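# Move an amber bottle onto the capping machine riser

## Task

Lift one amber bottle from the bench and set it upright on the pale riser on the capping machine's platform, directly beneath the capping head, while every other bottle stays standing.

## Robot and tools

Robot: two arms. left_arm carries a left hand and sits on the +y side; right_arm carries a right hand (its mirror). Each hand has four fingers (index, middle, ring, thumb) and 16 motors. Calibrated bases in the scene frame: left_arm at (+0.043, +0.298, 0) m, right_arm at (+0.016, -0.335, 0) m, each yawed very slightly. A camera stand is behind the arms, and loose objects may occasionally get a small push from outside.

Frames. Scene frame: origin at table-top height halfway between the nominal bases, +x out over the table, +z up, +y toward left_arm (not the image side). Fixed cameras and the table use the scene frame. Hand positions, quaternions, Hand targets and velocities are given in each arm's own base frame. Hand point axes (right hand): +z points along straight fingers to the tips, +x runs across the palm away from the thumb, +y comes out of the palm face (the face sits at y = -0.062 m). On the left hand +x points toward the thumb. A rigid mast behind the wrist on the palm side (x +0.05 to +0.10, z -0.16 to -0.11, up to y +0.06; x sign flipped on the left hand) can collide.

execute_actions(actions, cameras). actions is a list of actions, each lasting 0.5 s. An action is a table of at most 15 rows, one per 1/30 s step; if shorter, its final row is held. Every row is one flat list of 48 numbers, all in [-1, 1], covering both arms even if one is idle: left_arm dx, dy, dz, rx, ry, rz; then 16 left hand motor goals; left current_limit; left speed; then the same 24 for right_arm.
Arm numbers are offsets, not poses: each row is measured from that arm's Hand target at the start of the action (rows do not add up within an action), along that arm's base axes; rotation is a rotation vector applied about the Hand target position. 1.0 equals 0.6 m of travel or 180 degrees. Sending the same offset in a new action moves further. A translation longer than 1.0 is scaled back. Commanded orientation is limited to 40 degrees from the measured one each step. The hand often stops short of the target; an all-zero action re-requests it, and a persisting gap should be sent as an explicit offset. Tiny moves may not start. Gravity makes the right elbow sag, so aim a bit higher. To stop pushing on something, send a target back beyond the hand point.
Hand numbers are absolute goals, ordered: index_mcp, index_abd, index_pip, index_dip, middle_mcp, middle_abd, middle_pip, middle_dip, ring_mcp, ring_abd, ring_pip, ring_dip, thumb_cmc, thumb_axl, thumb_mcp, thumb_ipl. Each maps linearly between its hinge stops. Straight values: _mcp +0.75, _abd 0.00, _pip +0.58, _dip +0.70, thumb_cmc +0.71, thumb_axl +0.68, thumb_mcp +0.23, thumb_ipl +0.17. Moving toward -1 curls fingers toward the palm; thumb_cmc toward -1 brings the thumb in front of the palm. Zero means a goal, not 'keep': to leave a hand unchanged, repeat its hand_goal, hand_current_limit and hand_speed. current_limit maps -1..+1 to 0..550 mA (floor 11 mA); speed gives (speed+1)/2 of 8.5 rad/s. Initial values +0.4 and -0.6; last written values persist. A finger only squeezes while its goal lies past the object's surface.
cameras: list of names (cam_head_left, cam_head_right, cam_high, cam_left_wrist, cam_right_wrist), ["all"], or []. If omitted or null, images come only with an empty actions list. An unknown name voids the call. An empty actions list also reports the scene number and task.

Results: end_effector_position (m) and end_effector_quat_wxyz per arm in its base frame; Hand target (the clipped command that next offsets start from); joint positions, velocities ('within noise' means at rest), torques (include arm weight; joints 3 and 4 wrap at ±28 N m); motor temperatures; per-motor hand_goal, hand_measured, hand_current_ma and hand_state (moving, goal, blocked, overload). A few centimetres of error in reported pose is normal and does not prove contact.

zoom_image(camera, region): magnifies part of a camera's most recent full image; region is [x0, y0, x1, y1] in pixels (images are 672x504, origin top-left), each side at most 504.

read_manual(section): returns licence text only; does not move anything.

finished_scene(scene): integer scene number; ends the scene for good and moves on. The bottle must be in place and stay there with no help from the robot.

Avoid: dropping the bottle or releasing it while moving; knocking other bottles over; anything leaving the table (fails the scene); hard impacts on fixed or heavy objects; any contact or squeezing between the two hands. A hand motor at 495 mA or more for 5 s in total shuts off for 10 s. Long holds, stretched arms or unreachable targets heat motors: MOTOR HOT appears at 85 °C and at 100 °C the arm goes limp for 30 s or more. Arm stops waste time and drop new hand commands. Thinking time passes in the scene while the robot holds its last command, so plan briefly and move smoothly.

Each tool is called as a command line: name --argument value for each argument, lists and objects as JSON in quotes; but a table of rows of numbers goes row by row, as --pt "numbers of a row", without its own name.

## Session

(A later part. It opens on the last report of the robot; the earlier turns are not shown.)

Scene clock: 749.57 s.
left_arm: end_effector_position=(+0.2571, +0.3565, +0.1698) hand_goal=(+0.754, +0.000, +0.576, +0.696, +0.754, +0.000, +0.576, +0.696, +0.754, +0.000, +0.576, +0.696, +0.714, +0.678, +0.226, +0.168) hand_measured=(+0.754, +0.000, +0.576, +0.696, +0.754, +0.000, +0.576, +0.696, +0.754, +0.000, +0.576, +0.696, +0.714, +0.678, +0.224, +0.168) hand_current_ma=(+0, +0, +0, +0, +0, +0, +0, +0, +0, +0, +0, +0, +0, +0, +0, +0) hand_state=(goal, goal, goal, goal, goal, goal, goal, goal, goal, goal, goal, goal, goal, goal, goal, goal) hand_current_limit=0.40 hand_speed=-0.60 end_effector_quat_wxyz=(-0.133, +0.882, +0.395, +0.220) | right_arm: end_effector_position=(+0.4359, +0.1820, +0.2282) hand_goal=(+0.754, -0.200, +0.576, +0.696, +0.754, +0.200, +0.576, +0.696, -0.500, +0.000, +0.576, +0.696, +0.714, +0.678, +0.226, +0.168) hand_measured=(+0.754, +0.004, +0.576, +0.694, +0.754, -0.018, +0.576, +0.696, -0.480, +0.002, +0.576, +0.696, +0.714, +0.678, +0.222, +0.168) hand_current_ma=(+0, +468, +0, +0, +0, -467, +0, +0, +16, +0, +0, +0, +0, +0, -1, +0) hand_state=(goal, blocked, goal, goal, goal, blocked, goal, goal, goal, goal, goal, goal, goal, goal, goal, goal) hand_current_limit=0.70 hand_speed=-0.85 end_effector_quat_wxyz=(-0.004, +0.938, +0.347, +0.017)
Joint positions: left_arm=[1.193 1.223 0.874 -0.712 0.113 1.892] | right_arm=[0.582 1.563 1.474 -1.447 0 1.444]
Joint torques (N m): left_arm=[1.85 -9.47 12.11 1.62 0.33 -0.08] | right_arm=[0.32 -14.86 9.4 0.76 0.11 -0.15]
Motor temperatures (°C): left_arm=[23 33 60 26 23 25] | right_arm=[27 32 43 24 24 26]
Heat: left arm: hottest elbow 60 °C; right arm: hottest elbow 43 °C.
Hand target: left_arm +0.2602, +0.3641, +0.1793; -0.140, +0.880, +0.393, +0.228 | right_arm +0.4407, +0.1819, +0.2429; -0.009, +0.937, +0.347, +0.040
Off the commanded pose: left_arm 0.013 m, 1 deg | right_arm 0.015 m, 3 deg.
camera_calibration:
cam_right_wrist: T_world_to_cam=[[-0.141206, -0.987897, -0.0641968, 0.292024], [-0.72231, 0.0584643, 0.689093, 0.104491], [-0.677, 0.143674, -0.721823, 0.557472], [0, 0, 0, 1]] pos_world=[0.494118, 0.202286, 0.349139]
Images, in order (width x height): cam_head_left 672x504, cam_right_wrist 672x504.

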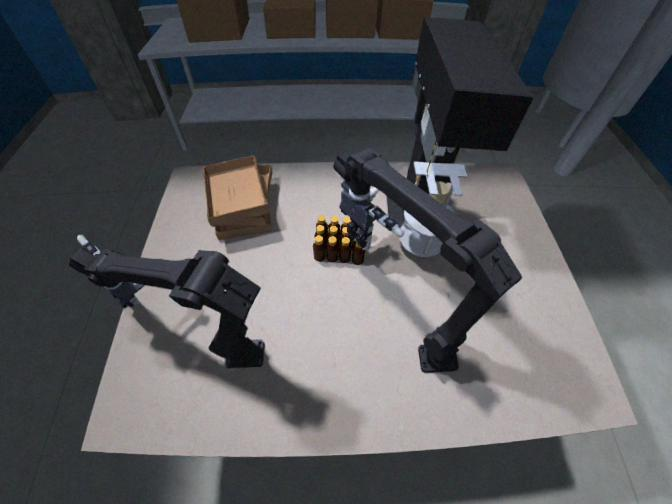

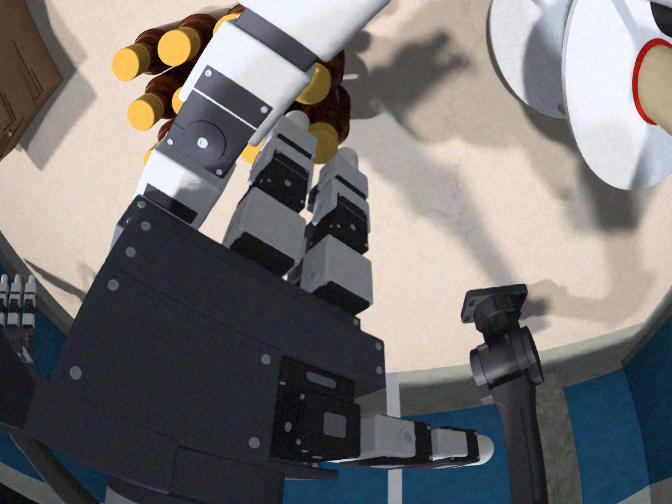

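execute_actions --actions '[[[0,0,0,0,0,0,0.754,0,0.576,0.696,0.754,0,0.576,0.696,0.754,0,0.576,0.696,0.714,0.678,0.226,0.168,0.4,-0.6,-0.003,-0.003,0.04,0.005,-0.008,0,0.754,-0.2,0.576,0.696,0.754,0.2,0.576,0.696,-0.5,0,0.576,0.696,0.714,0.678,0.226,0.168,0.7,-0.85]]]' --cameras '["cam_right_wrist","cam_head_left"]'

zoom_image --camera "cam_right_wrist" --region '[240, 30, 400, 200]'

zoom_image --camera "cam_head_left" --region '[310, 190, 400, 280]'

Scene clock: 760.17 s.
left_arm: end_effector_position=(+0.2571, +0.3565, +0.1698) hand_goal=(+0.754, +0.000, +0.576, +0.696, +0.754, +0.000, +0.576, +0.696, +0.754, +0.000, +0.576, +0.696, +0.714, +0.678, +0.226, +0.168) hand_measured=(+0.754, +0.000, +0.576, +0.696, +0.754, +0.000, +0.576, +0.696, +0.754, +0.000, +0.576, +0.696, +0.714, +0.678, +0.224, +0.168) hand_current_ma=(+0, +0, +0, +0, +0, +0, +0, +0, +0, +0, +0, +0, +0, +0, +0, +0) hand_state=(goal, goal, goal, goal, goal, goal, goal, goal, goal, goal, goal, goal, goal, goal, goal, goal) hand_current_limit=0.40 hand_speed=-0.60 end_effector_quat_wxyz=(-0.133, +0.882, +0.395, +0.220) | right_arm: end_effector_position=(+0.4343, +0.1809, +0.2329) hand_goal=(+0.754, -0.200, +0.576, +0.696, +0.754, +0.200, +0.576, +0.696, -0.500, +0.000, +0.576, +0.696, +0.714, +0.678, +0.226, +0.168) hand_measured=(+0.754, +0.004, +0.576, +0.694, +0.754, -0.018, +0.576, +0.696, -0.480, +0.002, +0.576, +0.696, +0.714, +0.678, +0.222, +0.168) hand_current_ma=(+0, +467, +0, +0, +0, -467, +0, +0, +16, +0, +0, +0, +0, +0, -1, +0) hand_state=(goal, blocked, goal, goal, goal, blocked, goal, goal, goal, goal, goal, goal, goal, goal, goal, goal) hand_current_limit=0.70 hand_speed=-0.85 end_effector_quat_wxyz=(-0.005, +0.938, +0.347, +0.021)
Joint positions: left_arm=[1.193 1.223 0.874 -0.712 0.113 1.892] | right_arm=[0.582 1.552 1.474 -1.451 0 1.444]
Joint torques (N m): left_arm=[1.85 -9.47 12.12 1.63 0.33 -0.07] | right_arm=[0.44 -16.26 11.62 -0.05 0.13 -0.17]
Motor temperatures (°C): left_arm=[23 33 60 26 23 25] | right_arm=[27 32 43 24 24 26]
Heat: left arm: hottest elbow 60 °C; right arm: hottest elbow 43 °C.
Hand target: left_arm +0.2602, +0.3641, +0.1793; -0.140, +0.880, +0.393, +0.228 | right_arm +0.4389, +0.1802, +0.2668; -0.012, +0.936, +0.347, +0.054
Off the commanded pose: left_arm 0.013 m, 1 deg | right_arm 0.034 m, 4 deg.
camera_calibration:
cam_right_wrist: T_world_to_cam=[[-0.140768, -0.987633, -0.069035, 0.291999], [-0.726443, 0.0556614, 0.684969, 0.103395], [-0.672655, 0.146572, -0.725295, 0.558394], [0, 0, 0, 1]] pos_world=[0.491821, 0.200788, 0.354336]
Images, in order (width x height): cam_head_left 672x504, cam_right_wrist 672x504.

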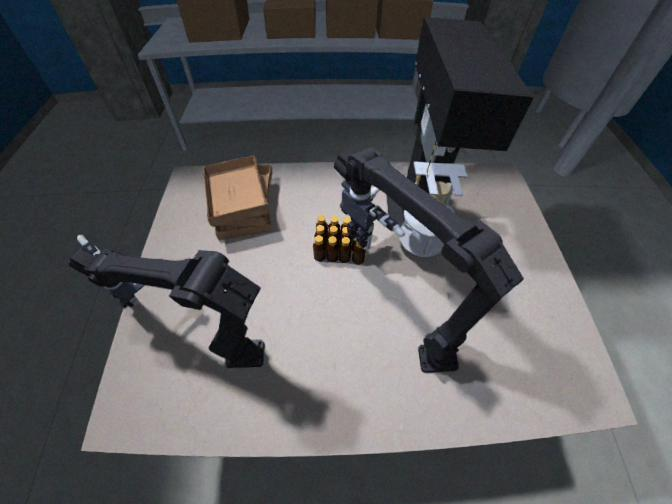

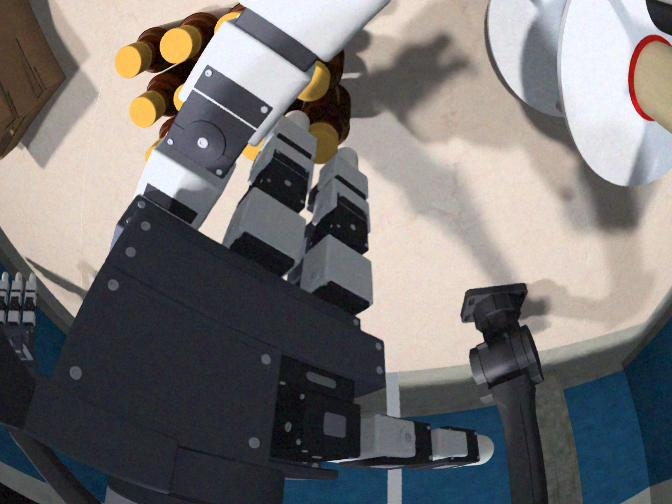

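Scaled by 2.965 from the camera's 672x504 image, which has a finer 960x720 frame.

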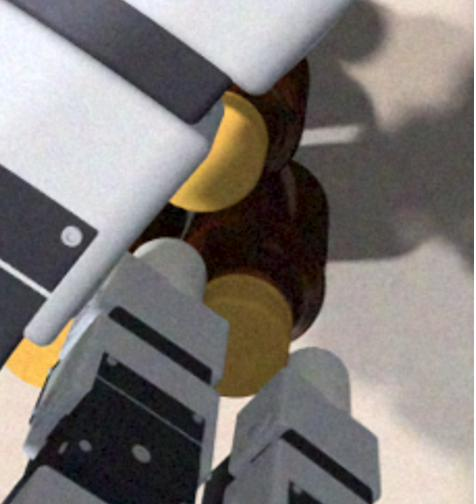

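Scaled by 5.600 from the camera's 672x504 image, which has a finer 960x720 frame.

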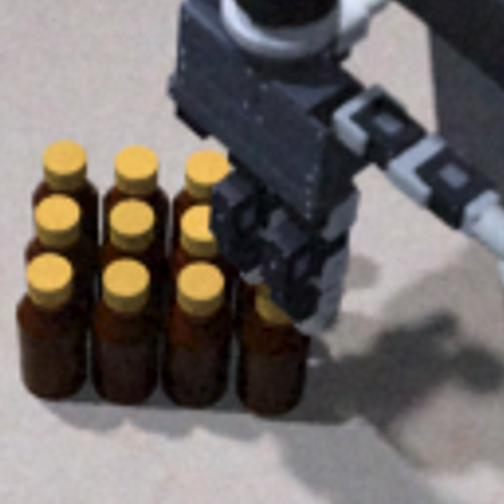

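execute_actions --actions '[[[0,0,0,0,0,0,0.754,0,0.576,0.696,0.754,0,0.576,0.696,0.754,0,0.576,0.696,0.714,0.678,0.226,0.168,0.4,-0.6,-0.003,-0.003,0.03,0.003,-0.005,0,0.754,-0.2,0.576,0.696,0.754,0.2,0.576,0.696,-0.5,0,0.576,0.696,0.714,0.678,0.226,0.168,0.7,-0.85]]]' --cameras '["cam_right_wrist","cam_head_left"]'

zoom_image --camera "cam_right_wrist" --region '[240, 30, 400, 200]'

zoom_image --camera "cam_head_left" --region '[310, 190, 400, 280]'

Scene clock: 769.43 s.
left_arm: end_effector_position=(+0.2571, +0.3565, +0.1698) hand_goal=(+0.754, +0.000, +0.576, +0.696, +0.754, +0.000, +0.576, +0.696, +0.754, +0.000, +0.576, +0.696, +0.714, +0.678, +0.226, +0.168) hand_measured=(+0.754, +0.000, +0.576, +0.696, +0.754, +0.000, +0.576, +0.696, +0.754, +0.000, +0.576, +0.696, +0.714, +0.678, +0.224, +0.168) hand_current_ma=(+0, +0, +0, +0, +0, +0, +0, +0, +0, +0, +0, +0, +0, +0, +0, +0) hand_state=(goal, goal, goal, goal, goal, goal, goal, goal, goal, goal, goal, goal, goal, goal, goal, goal) hand_current_limit=0.40 hand_speed=-0.60 end_effector_quat_wxyz=(-0.133, +0.882, +0.395, +0.220) | right_arm: end_effector_position=(+0.4266, +0.1759, +0.2441) hand_goal=(+0.754, -0.200, +0.576, +0.696, +0.754, +0.200, +0.576, +0.696, -0.500, +0.000, +0.576, +0.696, +0.714, +0.678, +0.226, +0.168) hand_measured=(+0.754, +0.004, +0.576, +0.694, +0.754, -0.018, +0.576, +0.696, -0.480, +0.002, +0.576, +0.696, +0.714, +0.678, +0.222, +0.168) hand_current_ma=(+0, +467, +0, +0, +0, -467, +0, +0, +16, +0, +0, +0, +0, +0, -1, +0) hand_state=(goal, blocked, goal, goal, goal, blocked, goal, goal, goal, goal, goal, goal, goal, goal, goal, goal) hand_current_limit=0.70 hand_speed=-0.85 end_effector_quat_wxyz=(-0.005, +0.938, +0.347, +0.020)
Joint positions: left_arm=[1.193 1.223 0.874 -0.712 0.113 1.892] | right_arm=[0.582 1.527 1.474 -1.477 0 1.444]
Joint torques (N m): left_arm=[1.79 -9.47 12.11 1.61 0.33 -0.08] | right_arm=[0.32 -15.38 13.64 -0.01 0.17 -0.16]
Motor temperatures (°C): left_arm=[23 33 60 26 23 25] | right_arm=[27 32 44 24 24 26]
Heat: left arm: hottest elbow 60 °C; right arm: hottest elbow 44 °C.
Hand target: left_arm +0.2602, +0.3641, +0.1793; -0.140, +0.880, +0.393, +0.228 | right_arm +0.4370, +0.1783, +0.2849; -0.014, +0.936, +0.347, +0.063
Off the commanded pose: left_arm 0.013 m, 1 deg | right_arm 0.042 m, 5 deg.
camera_calibration:
cam_right_wrist: T_world_to_cam=[[-0.140799, -0.987651, -0.0687174, 0.286568], [-0.726227, 0.0558576, 0.685182, 0.0902643], [-0.672882, 0.146377, -0.725123, 0.562238], [0, 0, 0, 1]] pos_world=[0.484221, 0.195688, 0.365537]
Images, in order (width x height): cam_head_left 672x504, cam_right_wrist 672x504.

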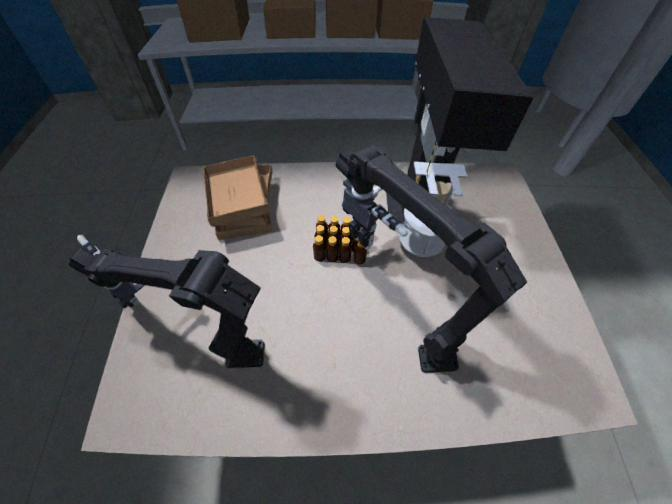

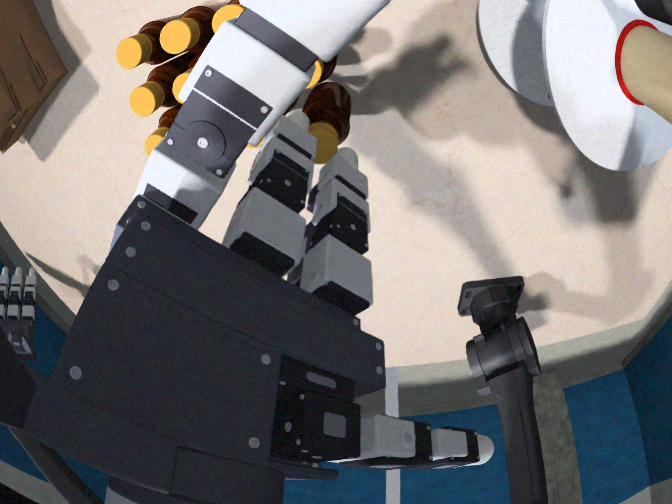

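Scaled by 2.965 from the camera's 672x504 image, which has a finer 960x720 frame.

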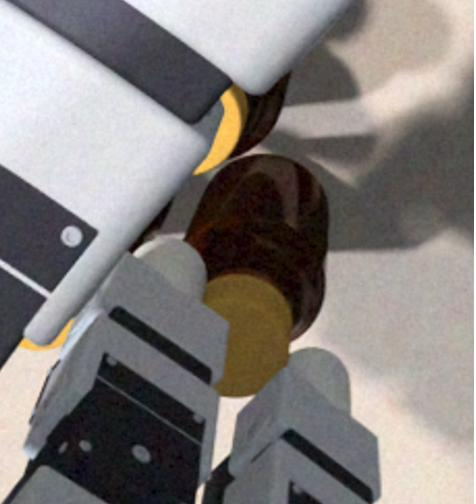

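Scaled by 5.600 from the camera's 672x504 image, which has a finer 960x720 frame.

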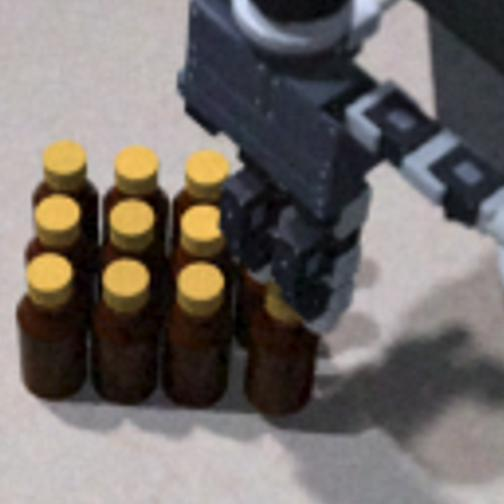

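execute_actions --actions '[[[0,0,0,0,0,0,0.754,0,0.576,0.696,0.754,0,0.576,0.696,0.754,0,0.576,0.696,0.714,0.678,0.226,0.168,0.4,-0.6,-0.04,-0.02,0.01,0,0,0,0.754,-0.2,0.576,0.696,0.754,0.2,0.576,0.696,-0.5,0,0.576,0.696,0.714,0.678,0.226,0.168,0.7,-0.85]],[[0,0,0,0,0,0,0.754,0,0.576,0.696,0.754,0,0.576,0.696,0.754,0,0.576,0.696,0.714,0.678,0.226,0.168,0.4,-0.6,-0.05,-0.01,0.0,0,0,0,0.754,-0.2,0.576,0.696,0.754,0.2,0.576,0.696,-0.5,0,0.576,0.696,0.714,0.678,0.226,0.168,0.7,-0.85]],[[0,0,0,0,0,0,0.754,0,0.576,0.696,0.754,0,0.576,0.696,0.754,0,0.576,0.696,0.714,0.678,0.226,0.168,0.4,-0.6,-0.05,0.0,0.0,0,0,0,0.754,-0.2,0.576,0.696,0.754,0.2,0.576,0.696,-0.5,0,0.576,0.696,0.714,0.678,0.226,0.168,0.7,-0.85]]]' --cameras '["cam_right_wrist","cam_head_left","cam_head_right"]'

zoom_image --camera "cam_head_left" --region '[290, 180, 420, 310]'

Scene clock: 863.70 s.
left_arm: end_effector_position=(+0.2571, +0.3565, +0.1698) hand_goal=(+0.754, +0.000, +0.576, +0.696, +0.754, +0.000, +0.576, +0.696, +0.754, +0.000, +0.576, +0.696, +0.714, +0.678, +0.226, +0.168) hand_measured=(+0.754, +0.000, +0.576, +0.696, +0.754, +0.000, +0.576, +0.696, +0.754, +0.000, +0.576, +0.696, +0.714, +0.678, +0.224, +0.168) hand_current_ma=(+0, +0, +0, +0, +0, +0, +0, +0, +0, +0, +0, +0, +0, +0, +0, +0) hand_state=(goal, goal, goal, goal, goal, goal, goal, goal, goal, goal, goal, goal, goal, goal, goal, goal) hand_current_limit=0.40 hand_speed=-0.60 end_effector_quat_wxyz=(-0.133, +0.882, +0.395, +0.220) | right_arm: end_effector_position=(+0.3576, +0.1600, +0.2749) hand_goal=(+0.754, -0.200, +0.576, +0.696, +0.754, +0.200, +0.576, +0.696, -0.500, +0.000, +0.576, +0.696, +0.714, +0.678, +0.226, +0.168) hand_measured=(+0.752, +0.004, +0.576, +0.696, +0.754, -0.018, +0.576, +0.696, -0.480, +0.002, +0.576, +0.696, +0.714, +0.678, +0.222, +0.168) hand_current_ma=(+0, +468, +0, +0, +0, -467, +0, +0, +16, +0, +0, +0, +0, +0, -1, +0) hand_state=(goal, blocked, goal, goal, goal, blocked, goal, goal, goal, goal, goal, goal, goal, goal, goal, goal) hand_current_limit=0.70 hand_speed=-0.85 end_effector_quat_wxyz=(-0.009, +0.936, +0.348, +0.045)
Joint positions: left_arm=[1.193 1.223 0.874 -0.712 0.113 1.892] | right_arm=[0.648 1.322 1.342 -1.5 0.01 1.507]
Joint torques (N m): left_arm=[1.85 -9.47 12.11 1.63 0.33 -0.08] | right_arm=[1.44 -12.57 9.54 0.24 0.17 -0.03]
Motor temperatures (°C): left_arm=[23 32 60 26 23 25] | right_arm=[27 33 50 23 24 26]
Heat: left arm: hottest elbow 60 °C; right arm: hottest elbow 50 °C.
Hand target: left_arm +0.2602, +0.3641, +0.1793; -0.140, +0.880, +0.393, +0.228 | right_arm +0.3531, +0.1603, +0.2908; -0.014, +0.936, +0.347, +0.063
Off the commanded pose: left_arm 0.013 m, 1 deg | right_arm 0.017 m, 2 deg.
camera_calibration:
cam_right_wrist: T_world_to_cam=[[-0.134978, -0.98587, -0.0991988, 0.269306], [-0.755842, 0.0377119, 0.653667, 0.0420737], [-0.64069, 0.163209, -0.750252, 0.533158], [0, 0, 0, 1]] pos_world=[0.40974, 0.176898, 0.399215]
Images, in order (width x height): cam_head_left 672x504, cam_head_right 672x504, cam_right_wrist 672x504.

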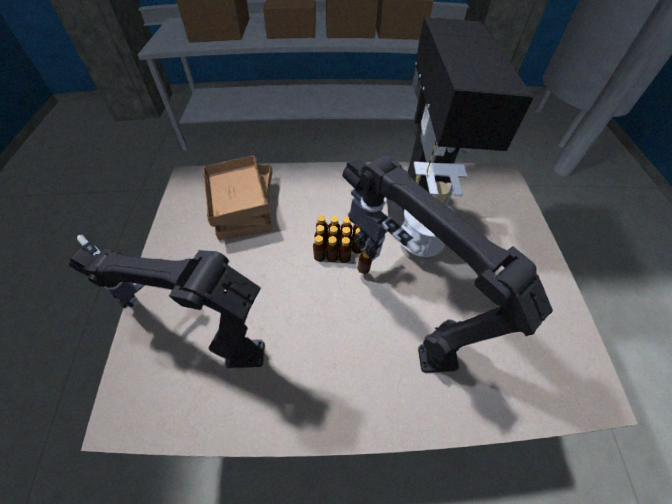

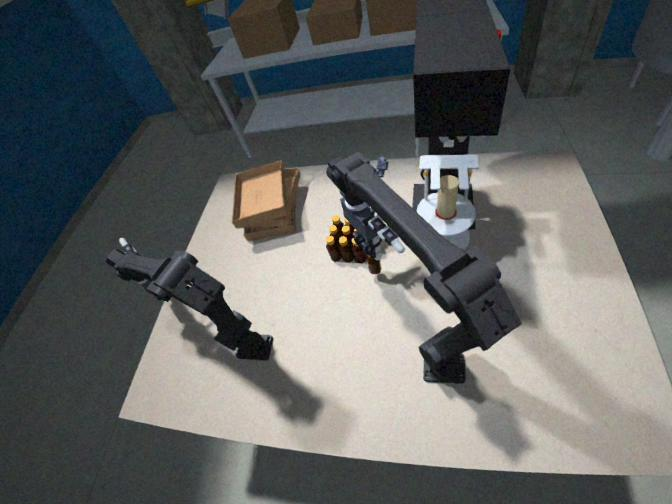

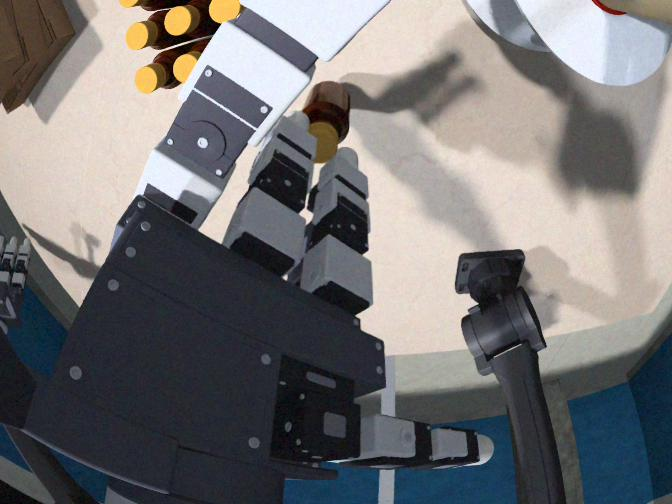

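Scaled by 3.877 from the camera's 672x504 image, which has a finer 960x720 frame.

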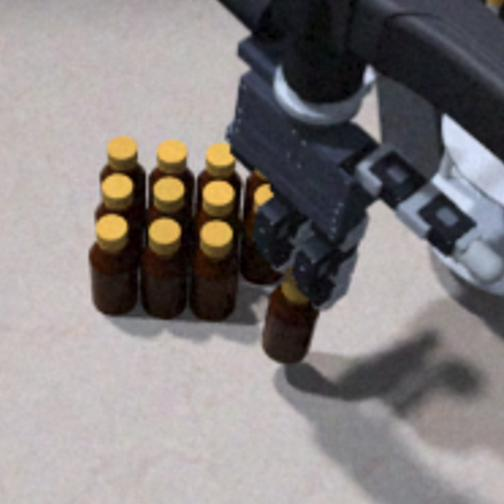

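execute_actions --actions '[[[0,0,0,0,0,0,0.754,0,0.576,0.696,0.754,0,0.576,0.696,0.754,0,0.576,0.696,0.714,0.678,0.226,0.168,0.4,-0.6,-0.005,0.045,0,0,0,0,0.754,-0.2,0.576,0.696,0.754,0.2,0.576,0.696,-0.5,0,0.576,0.696,0.714,0.678,0.226,0.168,0.7,-0.85]],[[0,0,0,0,0,0,0.754,0,0.576,0.696,0.754,0,0.576,0.696,0.754,0,0.576,0.696,0.714,0.678,0.226,0.168,0.4,-0.6,-0.005,0.06,0,0,0,0,0.754,-0.2,0.576,0.696,0.754,0.2,0.576,0.696,-0.5,0,0.576,0.696,0.714,0.678,0.226,0.168,0.7,-0.85]],[[0,0,0,0,0,0,0.754,0,0.576,0.696,0.754,0,0.576,0.696,0.754,0,0.576,0.696,0.714,0.678,0.226,0.168,0.4,-0.6,-0.005,0.06,0,0,0,0,0.754,-0.2,0.576,0.696,0.754,0.2,0.576,0.696,-0.5,0,0.576,0.696,0.714,0.678,0.226,0.168,0.7,-0.85]]]' --cameras '["cam_head_right"]'

Scene clock: 912.63 s.
left_arm: end_effector_position=(+0.2571, +0.3565, +0.1698) hand_goal=(+0.754, +0.000, +0.576, +0.696, +0.754, +0.000, +0.576, +0.696, +0.754, +0.000, +0.576, +0.696, +0.714, +0.678, +0.226, +0.168) hand_measured=(+0.754, +0.000, +0.576, +0.696, +0.754, +0.000, +0.576, +0.696, +0.754, +0.000, +0.576, +0.696, +0.714, +0.678, +0.224, +0.168) hand_current_ma=(+0, +0, +0, +0, +0, +0, +0, +0, +0, +0, +0, +0, +0, +0, +0, +0) hand_state=(goal, goal, goal, goal, goal, goal, goal, goal, goal, goal, goal, goal, goal, goal, goal, goal) hand_current_limit=0.40 hand_speed=-0.60 end_effector_quat_wxyz=(-0.133, +0.882, +0.395, +0.220) | right_arm: end_effector_position=(+0.3381, +0.2498, +0.2730) hand_goal=(+0.754, -0.200, +0.576, +0.696, +0.754, +0.200, +0.576, +0.696, -0.500, +0.000, +0.576, +0.696, +0.714, +0.678, +0.226, +0.168) hand_measured=(+0.702, -0.118, +0.542, +0.686, +0.810, +0.112, +0.608, +0.712, -0.480, +0.002, +0.576, +0.696, +0.714, +0.678, +0.222, +0.168) hand_current_ma=(-83, +128, -37, -6, +91, -140, +32, +10, +16, +0, +0, +0, +0, +0, -1, +0) hand_state=(blocked, blocked, blocked, goal, blocked, blocked, blocked, goal, goal, goal, goal, goal, goal, goal, goal, goal) hand_current_limit=0.70 hand_speed=-0.85 end_effector_quat_wxyz=(-0.004, +0.936, +0.349, +0.045)
Joint positions: left_arm=[1.193 1.223 0.874 -0.712 0.113 1.892] | right_arm=[0.847 1.446 1.459 -1.5 0.035 1.701]
Joint torques (N m): left_arm=[1.85 -9.47 12.11 1.62 0.33 -0.08] | right_arm=[1.03 -11.63 12.68 0.23 0.16 -0.02]
Motor temperatures (°C): left_arm=[23 32 60 26 23 25] | right_arm=[27 33 45 23 24 26]
Heat: left arm: hottest elbow 60 °C; right arm: hottest elbow 45 °C.
Hand target: left_arm +0.2602, +0.3641, +0.1793; -0.140, +0.880, +0.393, +0.228 | right_arm +0.3441, +0.2594, +0.2908; -0.014, +0.936, +0.347, +0.063
Off the commanded pose: left_arm 0.013 m, 1 deg | right_arm 0.021 m, 2 deg.
Images, in order (width x height): cam_head_right 672x504.

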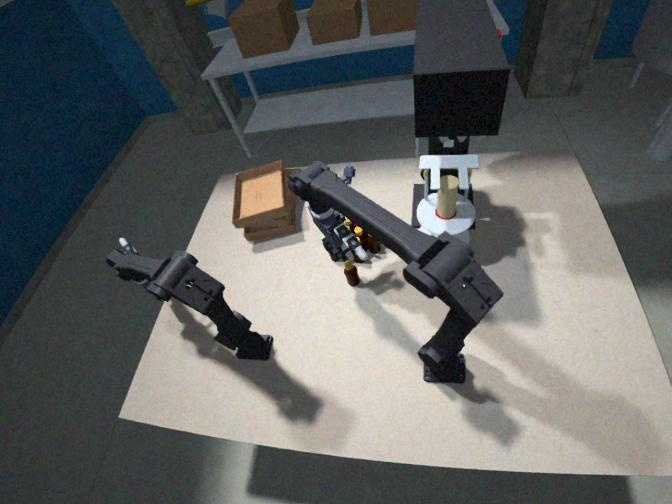

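execute_actions --actions '[[[0,0,0,0,0,0,0.754,0,0.576,0.696,0.754,0,0.576,0.696,0.754,0,0.576,0.696,0.714,0.678,0.226,0.168,0.4,-0.6,0,0.06,0,0,0,0,0.754,-0.2,0.576,0.696,0.754,0.2,0.576,0.696,-0.5,0,0.576,0.696,0.714,0.678,0.226,0.168,0.7,-0.85]],[[0,0,0,0,0,0,0.754,0,0.576,0.696,0.754,0,0.576,0.696,0.754,0,0.576,0.696,0.714,0.678,0.226,0.168,0.4,-0.6,0,0.06,0,0,0,0,0.754,-0.2,0.576,0.696,0.754,0.2,0.576,0.696,-0.5,0,0.576,0.696,0.714,0.678,0.226,0.168,0.7,-0.85]],[[0,0,0,0,0,0,0.754,0,0.576,0.696,0.754,0,0.576,0.696,0.754,0,0.576,0.696,0.714,0.678,0.226,0.168,0.4,-0.6,0,0.055,0,0,0,0,0.754,-0.2,0.576,0.696,0.754,0.2,0.576,0.696,-0.5,0,0.576,0.696,0.714,0.678,0.226,0.168,0.7,-0.85]]]' --cameras '["cam_head_right", "cam_head_left", "cam_high"]'

Scene clock: 926.10 s.
left_arm: end_effector_position=(+0.2571, +0.3565, +0.1698) hand_goal=(+0.754, +0.000, +0.576, +0.696, +0.754, +0.000, +0.576, +0.696, +0.754, +0.000, +0.576, +0.696, +0.714, +0.678, +0.226, +0.168) hand_measured=(+0.754, +0.000, +0.576, +0.696, +0.754, +0.000, +0.576, +0.696, +0.754, +0.000, +0.576, +0.696, +0.714, +0.678, +0.224, +0.168) hand_current_ma=(+0, +0, +0, +0, +0, +0, +0, +0, +0, +0, +0, +0, +0, +0, +0, +0) hand_state=(goal, goal, goal, goal, goal, goal, goal, goal, goal, goal, goal, goal, goal, goal, goal, goal) hand_current_limit=0.40 hand_speed=-0.60 end_effector_quat_wxyz=(-0.133, +0.882, +0.395, +0.220) | right_arm: end_effector_position=(+0.3394, +0.3542, +0.2782) hand_goal=(+0.754, -0.200, +0.576, +0.696, +0.754, +0.200, +0.576, +0.696, -0.500, +0.000, +0.576, +0.696, +0.714, +0.678, +0.226, +0.168) hand_measured=(+0.702, -0.118, +0.542, +0.686, +0.810, +0.112, +0.608, +0.712, -0.480, +0.002, +0.576, +0.696, +0.714, +0.678, +0.222, +0.168) hand_current_ma=(-83, +128, -37, -6, +91, -140, +32, +10, +16, +0, +0, +0, +0, +0, -1, +0) hand_state=(blocked, blocked, blocked, goal, blocked, blocked, blocked, goal, goal, goal, goal, goal, goal, goal, goal, goal) hand_current_limit=0.70 hand_speed=-0.85 end_effector_quat_wxyz=(-0.006, +0.935, +0.350, +0.052)
Joint positions: left_arm=[1.193 1.223 0.874 -0.712 0.113 1.892] | right_arm=[0.982 1.66 1.72 -1.539 0.05 1.833]
Joint torques (N m): left_arm=[1.79 -9.41 12.11 1.62 0.32 -0.08] | right_arm=[0.97 -13.33 12.86 -0.01 0.2 0]
Motor temperatures (°C): left_arm=[23 32 60 26 23 25] | right_arm=[27 32 45 23 24 26]
Heat: left arm: hottest elbow 60 °C; right arm: hottest elbow 45 °C.
Hand target: left_arm +0.2602, +0.3641, +0.1793; -0.140, +0.880, +0.393, +0.228 | right_arm +0.3442, +0.3643, +0.2908; -0.013, +0.936, +0.347, +0.063
Off the commanded pose: left_arm 0.013 m, 1 deg | right_arm 0.017 m, 2 deg.
Images, in order (width x height): cam_head_left 672x504, cam_head_right 672x504, cam_high 672x504.

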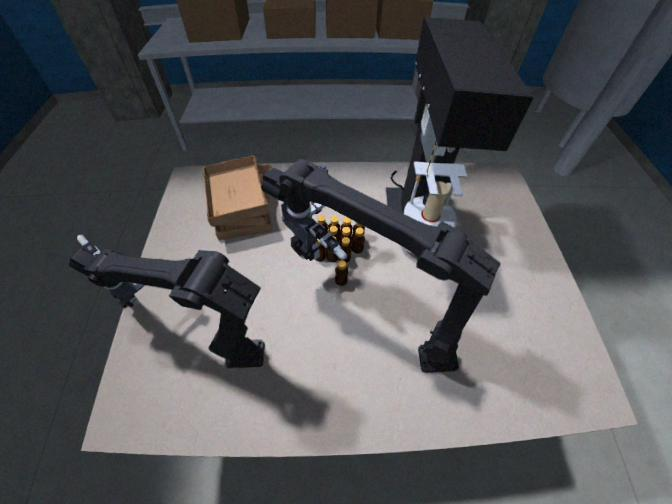

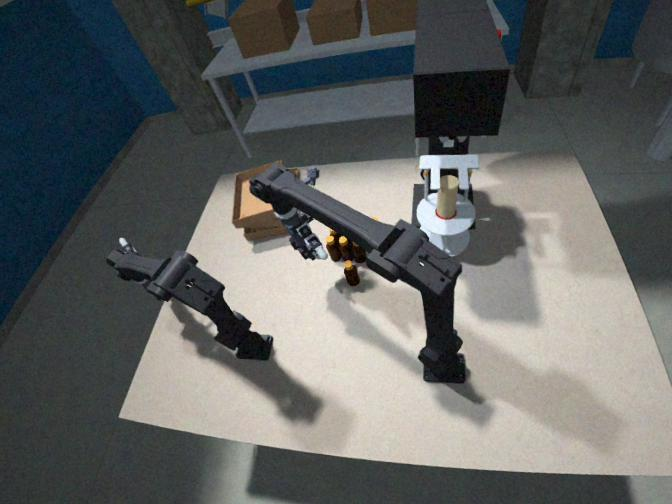

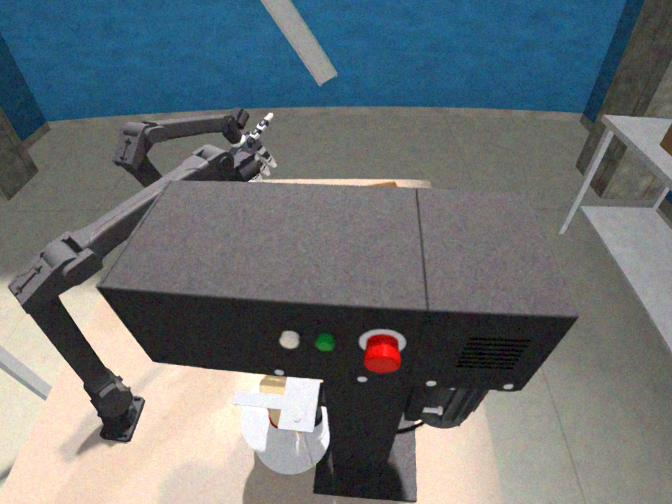

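zoom_image --camera "cam_head_left" --region '[260, 180, 400, 300]'

zoom_image --camera "cam_head_right" --region '[260, 190, 400, 300]'

Scaled by 3.600 from the camera's 672x504 image, which has a finer 960x720 frame.

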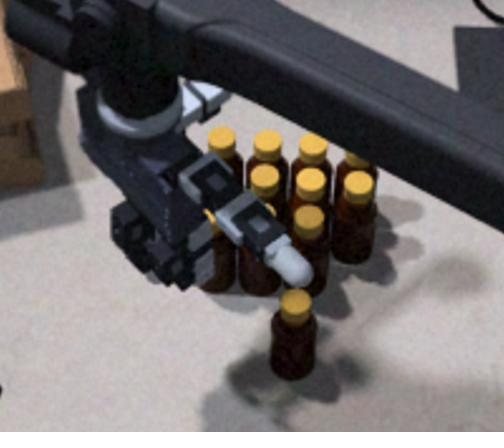

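Scaled by 3.600 from the camera's 672x504 image, which has a finer 960x720 frame.

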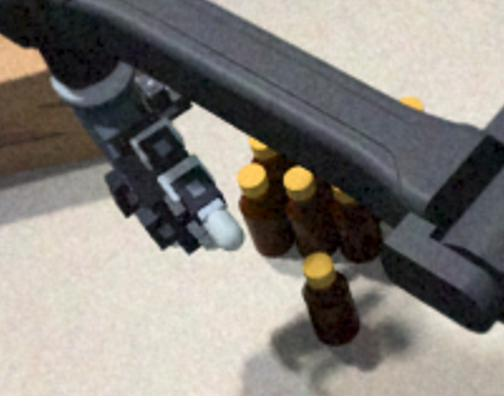

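execute_actions --actions '[[[0,0,0,0,0,0,0.754,0,0.576,0.696,0.754,0,0.576,0.696,0.754,0,0.576,0.696,0.714,0.678,0.226,0.168,0.4,-0.6,-0.02,-0.015,0.09,0,0,0,0.754,0,0.576,0.696,0.754,0,0.576,0.696,-0.5,0,0.576,0.696,0.714,0.678,0.226,0.168,0.4,-0.7]],[[0,0,0,0,0,0,0.754,0,0.576,0.696,0.754,0,0.576,0.696,0.754,0,0.576,0.696,0.714,0.678,0.226,0.168,0.4,-0.6,-0.04,-0.03,0.04,-0.035,-0.105,0.075,0.754,0.25,0.576,0.696,0.754,-0.2,0.576,0.696,0.754,-0.2,0.576,0.696,0.714,0.678,0.226,0.168,0.4,-0.7]],[[0,0,0,0,0,0,0.754,0,0.576,0.696,0.754,0,0.576,0.696,0.754,0,0.576,0.696,0.714,0.678,0.226,0.168,0.4,-0.6,-0.04,-0.03,0.02,-0.035,-0.105,0.075,0.754,0.25,0.576,0.696,0.754,-0.2,0.576,0.696,0.754,-0.2,0.576,0.696,0.714,0.678,0.226,0.168,0.4,-0.7]]]' --cameras '["cam_head_left", "cam_head_right"]'

Scene clock: 1228.33 s.
left_arm: end_effector_position=(+0.2571, +0.3565, +0.1698) hand_goal=(+0.754, +0.000, +0.576, +0.696, +0.754, +0.000, +0.576, +0.696, +0.754, +0.000, +0.576, +0.696, +0.714, +0.678, +0.226, +0.168) hand_measured=(+0.754, +0.000, +0.576, +0.696, +0.754, +0.000, +0.576, +0.696, +0.754, +0.000, +0.576, +0.696, +0.714, +0.678, +0.224, +0.168) hand_current_ma=(+0, +0, +0, +0, +0, +0, +0, +0, +0, +0, +0, +0, +0, +0, +0, +0) hand_state=(goal, goal, goal, goal, goal, goal, goal, goal, goal, goal, goal, goal, goal, goal, goal, goal) hand_current_limit=0.40 hand_speed=-0.60 end_effector_quat_wxyz=(-0.133, +0.882, +0.395, +0.220) | right_arm: end_effector_position=(+0.2837, +0.3200, +0.3734) hand_goal=(+0.754, +0.250, +0.576, +0.696, +0.754, -0.200, +0.576, +0.696, +0.754, -0.200, +0.576, +0.696, +0.714, +0.678, +0.226, +0.168) hand_measured=(+0.758, +0.248, +0.574, +0.694, +0.758, -0.196, +0.578, +0.700, +0.756, -0.196, +0.578, +0.696, +0.718, +0.678, +0.222, +0.168) hand_current_ma=(+1, +0, +0, +0, +1, +1, +0, +1, +1, +1, +0, +0, +1, +0, -1, +0) hand_state=(goal, goal, goal, goal, goal, goal, goal, goal, goal, goal, goal, goal, goal, goal, goal, goal) hand_current_limit=0.40 hand_speed=-0.70 end_effector_quat_wxyz=(+0.193, +0.759, +0.543, +0.304)
Joint positions: left_arm=[1.193 1.223 0.874 -0.712 0.113 1.892] | right_arm=[1.272 1.274 1.308 -1.298 0.682 1.491]
Joint torques (N m): left_arm=[1.85 -9.47 12.11 1.61 0.33 -0.08] | right_arm=[0.91 -10.93 9.01 1.51 0.83 -0.25]
Motor temperatures (°C): left_arm=[23 32 62 26 23 25] | right_arm=[26 33 52 23 25 26]
Heat: left arm: hottest elbow 62 °C; right arm: hottest elbow 52 °C.
Hand target: left_arm +0.2602, +0.3641, +0.1793; -0.140, +0.880, +0.393, +0.228 | right_arm +0.2841, +0.3193, +0.3808; +0.184, +0.756, +0.541, +0.317
Off the commanded pose: left_arm 0.013 m, 1 deg | right_arm 0.007 m, 2 deg.
Images, in order (width x height): cam_head_left 672x504, cam_head_right 672x504.

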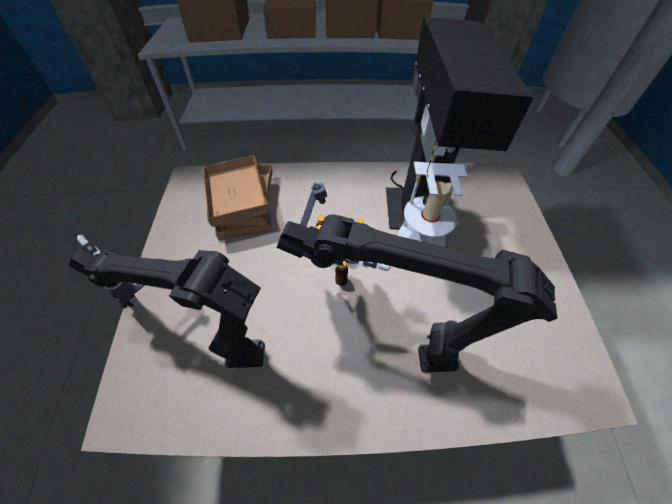

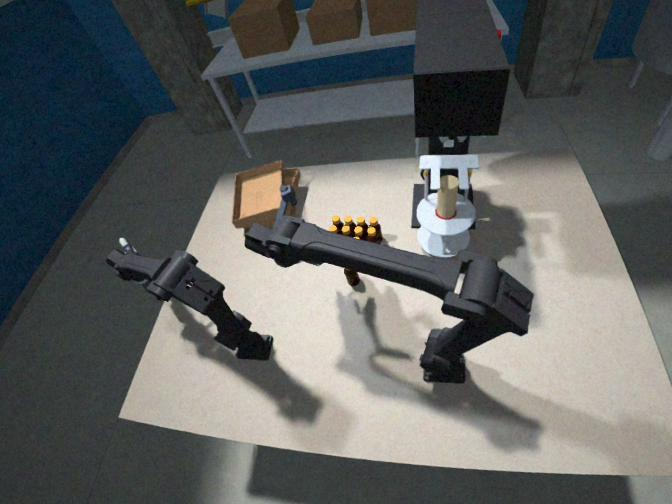

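execute_actions --actions '[[[0,0,0,0,0,0,0.754,0,0.576,0.696,0.754,0,0.576,0.696,0.754,0,0.576,0.696,0.714,0.678,0.226,0.168,0.4,-0.6,-0.05,-0.04,-0.03,-0.035,-0.105,0.075,0.754,0.25,0.576,0.696,0.754,-0.2,0.576,0.696,0.754,-0.2,0.576,0.696,0.714,0.678,0.226,0.168,0.4,-0.7]],[[0,0,0,0,0,0,0.754,0,0.576,0.696,0.754,0,0.576,0.696,0.754,0,0.576,0.696,0.714,0.678,0.226,0.168,0.4,-0.6,-0.045,-0.04,-0.06,-0.035,-0.105,0.075,0.754,0.25,0.576,0.696,0.754,-0.2,0.576,0.696,0.754,-0.2,0.576,0.696,0.714,0.678,0.226,0.168,0.4,-0.7]]]' --cameras '["cam_head_left", "cam_head_right", "cam_right_wrist"]'

Scene clock: 1239.87 s.
left_arm: end_effector_position=(+0.2571, +0.3565, +0.1698) hand_goal=(+0.754, +0.000, +0.576, +0.696, +0.754, +0.000, +0.576, +0.696, +0.754, +0.000, +0.576, +0.696, +0.714, +0.678, +0.226, +0.168) hand_measured=(+0.754, +0.000, +0.576, +0.696, +0.754, +0.000, +0.576, +0.696, +0.754, +0.000, +0.576, +0.696, +0.714, +0.678, +0.224, +0.168) hand_current_ma=(+0, +0, +0, +0, +0, +0, +0, +0, +0, +0, +0, +0, +0, +0, +0, +0) hand_state=(goal, goal, goal, goal, goal, goal, goal, goal, goal, goal, goal, goal, goal, goal, goal, goal) hand_current_limit=0.40 hand_speed=-0.60 end_effector_quat_wxyz=(-0.133, +0.882, +0.395, +0.220) | right_arm: end_effector_position=(+0.2226, +0.2724, +0.3234) hand_goal=(+0.754, +0.250, +0.576, +0.696, +0.754, -0.200, +0.576, +0.696, +0.754, -0.200, +0.576, +0.696, +0.714, +0.678, +0.226, +0.168) hand_measured=(+0.762, +0.248, +0.576, +0.694, +0.764, -0.198, +0.578, +0.700, +0.762, -0.198, +0.578, +0.696, +0.722, +0.678, +0.222, +0.168) hand_current_ma=(+4, +0, +0, +0, +5, +0, +0, +1, +4, +1, +0, +0, +3, +0, -1, +0) hand_state=(goal, goal, goal, goal, goal, goal, goal, goal, goal, goal, goal, goal, goal, goal, goal, goal) hand_current_limit=0.40 hand_speed=-0.70 end_effector_quat_wxyz=(+0.353, +0.468, +0.648, +0.487)
Joint positions: left_arm=[1.193 1.223 0.874 -0.712 0.113 1.892] | right_arm=[1.426 0.82 0.49 -0.241 1.035 0.503]
Joint torques (N m): left_arm=[1.79 -9.52 12.12 1.62 0.33 -0.08] | right_arm=[-0.09 -4.48 9.17 2.39 0.5 -0.27]
Motor temperatures (°C): left_arm=[23 32 62 26 23 25] | right_arm=[26 32 49 23 25 26]
Heat: left arm: hottest elbow 62 °C; right arm: hottest elbow 49 °C.
Hand target: left_arm +0.2602, +0.3641, +0.1793; -0.140, +0.880, +0.393, +0.228 | right_arm +0.2271, +0.2713, +0.3269; +0.350, +0.445, +0.642, +0.516
Off the commanded pose: left_arm 0.013 m, 1 deg | right_arm 0.006 m, 4 deg.
camera_calibration:
cam_right_wrist: T_world_to_cam=[[0.445134, -0.643984, 0.622206, -0.0887985], [-0.628913, -0.719456, -0.294705, 0.388788], [0.637435, -0.26013, -0.725265, 0.287472], [0, 0, 0, 1]] pos_world=[0.100796, 0.297311, 0.378322]
Images, in order (width x height): cam_head_left 672x504, cam_head_right 672x504, cam_right_wrist 672x504.

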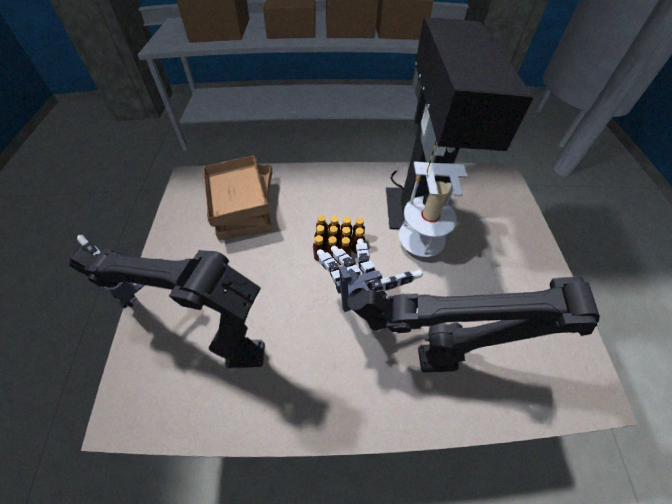

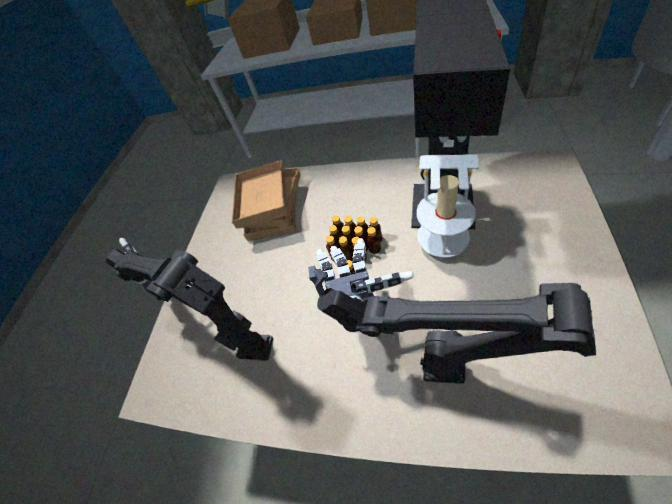

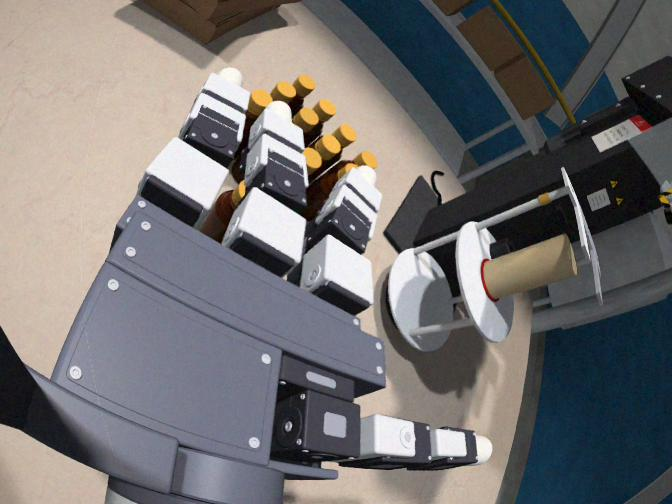

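zoom_image --camera "cam_right_wrist" --region '[170, 130, 310, 250]'

Scaled by 3.600 from the camera's 672x504 image, which has a finer 960x720 frame.

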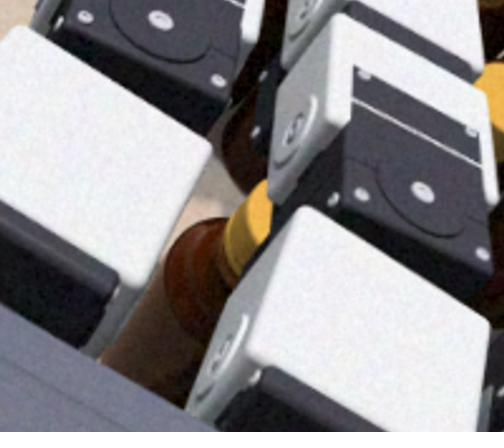

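zoom_image --camera "cam_head_right" --region '[290, 200, 430, 320]'

zoom_image --camera "cam_head_left" --region '[300, 200, 440, 320]'

Scaled by 3.600 from the camera's 672x504 image, which has a finer 960x720 frame.

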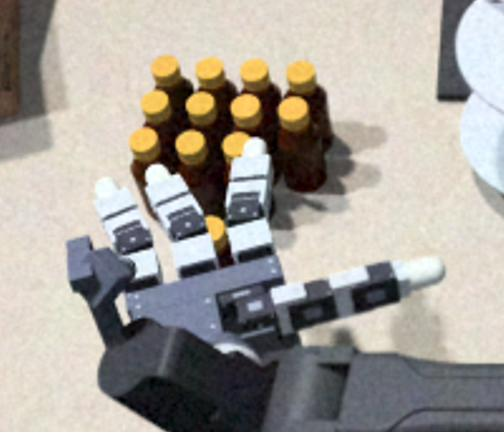

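Scaled by 3.600 from the camera's 672x504 image, which has a finer 960x720 frame.

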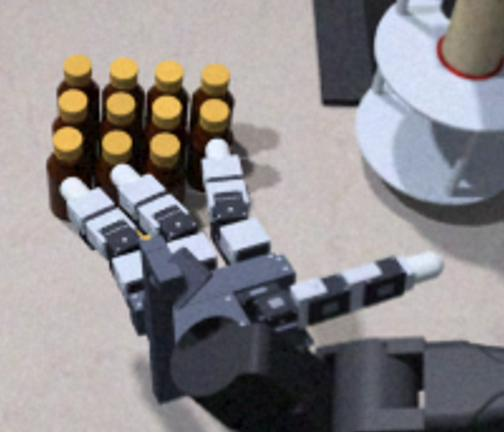

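execute_actions --actions '[[[0,0,0,0,0,0,0.754,0,0.576,0.696,0.754,0,0.576,0.696,0.754,0,0.576,0.696,0.714,0.678,0.226,0.168,0.4,-0.6,0.006,0.013,-0.05,0,0,0,0.754,0.25,0.576,0.696,0.754,-0.23,0.576,0.696,0.754,-0.23,0.576,0.696,0.714,0.678,0.226,0.168,0.4,-0.7]],[[0,0,0,0,0,0,0.754,0,0.576,0.696,0.754,0,0.576,0.696,0.754,0,0.576,0.696,0.714,0.678,0.226,0.168,0.4,-0.6,0.006,0.013,-0.05,0,0,0,0.754,0.25,0.576,0.696,0.754,-0.23,0.576,0.696,0.754,-0.23,0.576,0.696,0.714,0.678,0.226,0.168,0.4,-0.7]]]' --cameras '["cam_head_left", "cam_head_right", "cam_right_wrist"]'

Scene clock: 1323.53 s.
left_arm: end_effector_position=(+0.2571, +0.3565, +0.1698) hand_goal=(+0.754, +0.000, +0.576, +0.696, +0.754, +0.000, +0.576, +0.696, +0.754, +0.000, +0.576, +0.696, +0.714, +0.678, +0.226, +0.168) hand_measured=(+0.754, +0.000, +0.576, +0.696, +0.754, +0.000, +0.576, +0.696, +0.754, +0.000, +0.576, +0.696, +0.714, +0.678, +0.224, +0.168) hand_current_ma=(+0, +0, +0, +0, +0, +0, +0, +0, +0, +0, +0, +0, +0, +0, +0, +0) hand_state=(goal, goal, goal, goal, goal, goal, goal, goal, goal, goal, goal, goal, goal, goal, goal, goal) hand_current_limit=0.40 hand_speed=-0.60 end_effector_quat_wxyz=(-0.133, +0.882, +0.395, +0.220) | right_arm: end_effector_position=(+0.2310, +0.2864, +0.2660) hand_goal=(+0.754, +0.250, +0.576, +0.696, +0.754, -0.230, +0.576, +0.696, +0.754, -0.230, +0.576, +0.696, +0.714, +0.678, +0.226, +0.168) hand_measured=(+0.762, +0.248, +0.576, +0.694, +0.764, -0.226, +0.578, +0.700, +0.762, -0.226, +0.578, +0.696, +0.722, +0.678, +0.222, +0.168) hand_current_ma=(+4, +0, +0, +0, +5, +1, +0, +1, +4, +1, +0, +0, +3, +0, -1, +0) hand_state=(goal, goal, goal, goal, goal, goal, goal, goal, goal, goal, goal, goal, goal, goal, goal, goal) hand_current_limit=0.40 hand_speed=-0.70 end_effector_quat_wxyz=(+0.347, +0.444, +0.646, +0.515)
Joint positions: left_arm=[1.193 1.223 0.874 -0.712 0.113 1.892] | right_arm=[1.378 0.994 0.342 0.24 0.962 0.355]
Joint torques (N m): left_arm=[1.9 -9.52 12.11 1.62 0.33 -0.08] | right_arm=[0.03 -3.84 8.24 2.54 0.31 -0.28]
Motor temperatures (°C): left_arm=[23 32 62 26 23 25] | right_arm=[26 30 43 24 25 26]
Heat: left arm: hottest elbow 62 °C; right arm: hottest elbow 43 °C.
Hand target: left_arm +0.2602, +0.3641, +0.1793; -0.140, +0.880, +0.393, +0.228 | right_arm +0.2342, +0.2870, +0.2668; +0.350, +0.445, +0.643, +0.516
Off the commanded pose: left_arm 0.013 m, 1 deg | right_arm 0.003 m, 1 deg.
camera_calibration:
cam_right_wrist: T_world_to_cam=[[0.45429, -0.636487, 0.623301, -0.0523477], [-0.575603, -0.743725, -0.339933, 0.393874], [0.679928, -0.204346, -0.704231, 0.212584], [0, 0, 0, 1]] pos_world=[0.105954, 0.303056, 0.316227]
Images, in order (width x height): cam_head_left 672x504, cam_head_right 672x504, cam_right_wrist 672x504.

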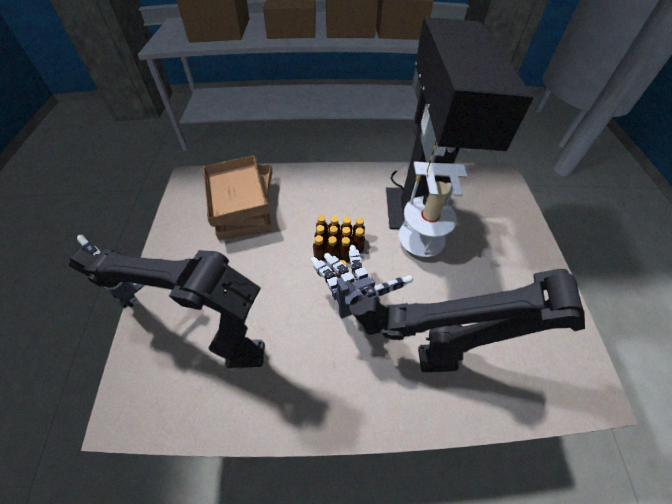

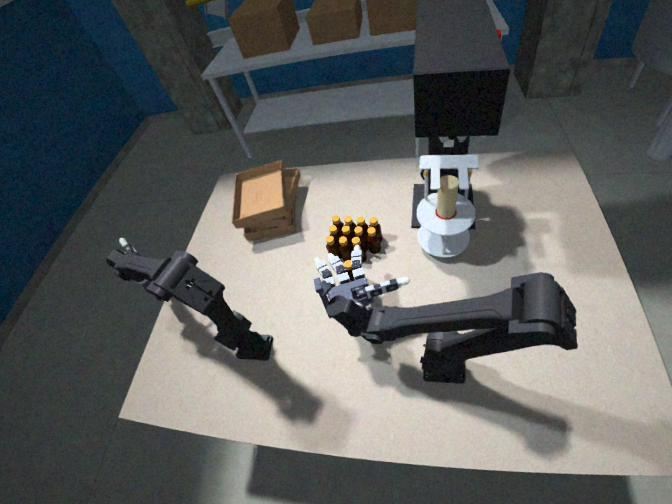

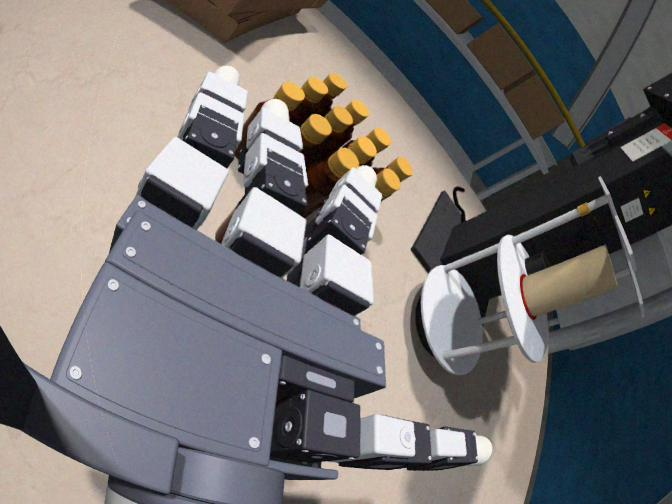

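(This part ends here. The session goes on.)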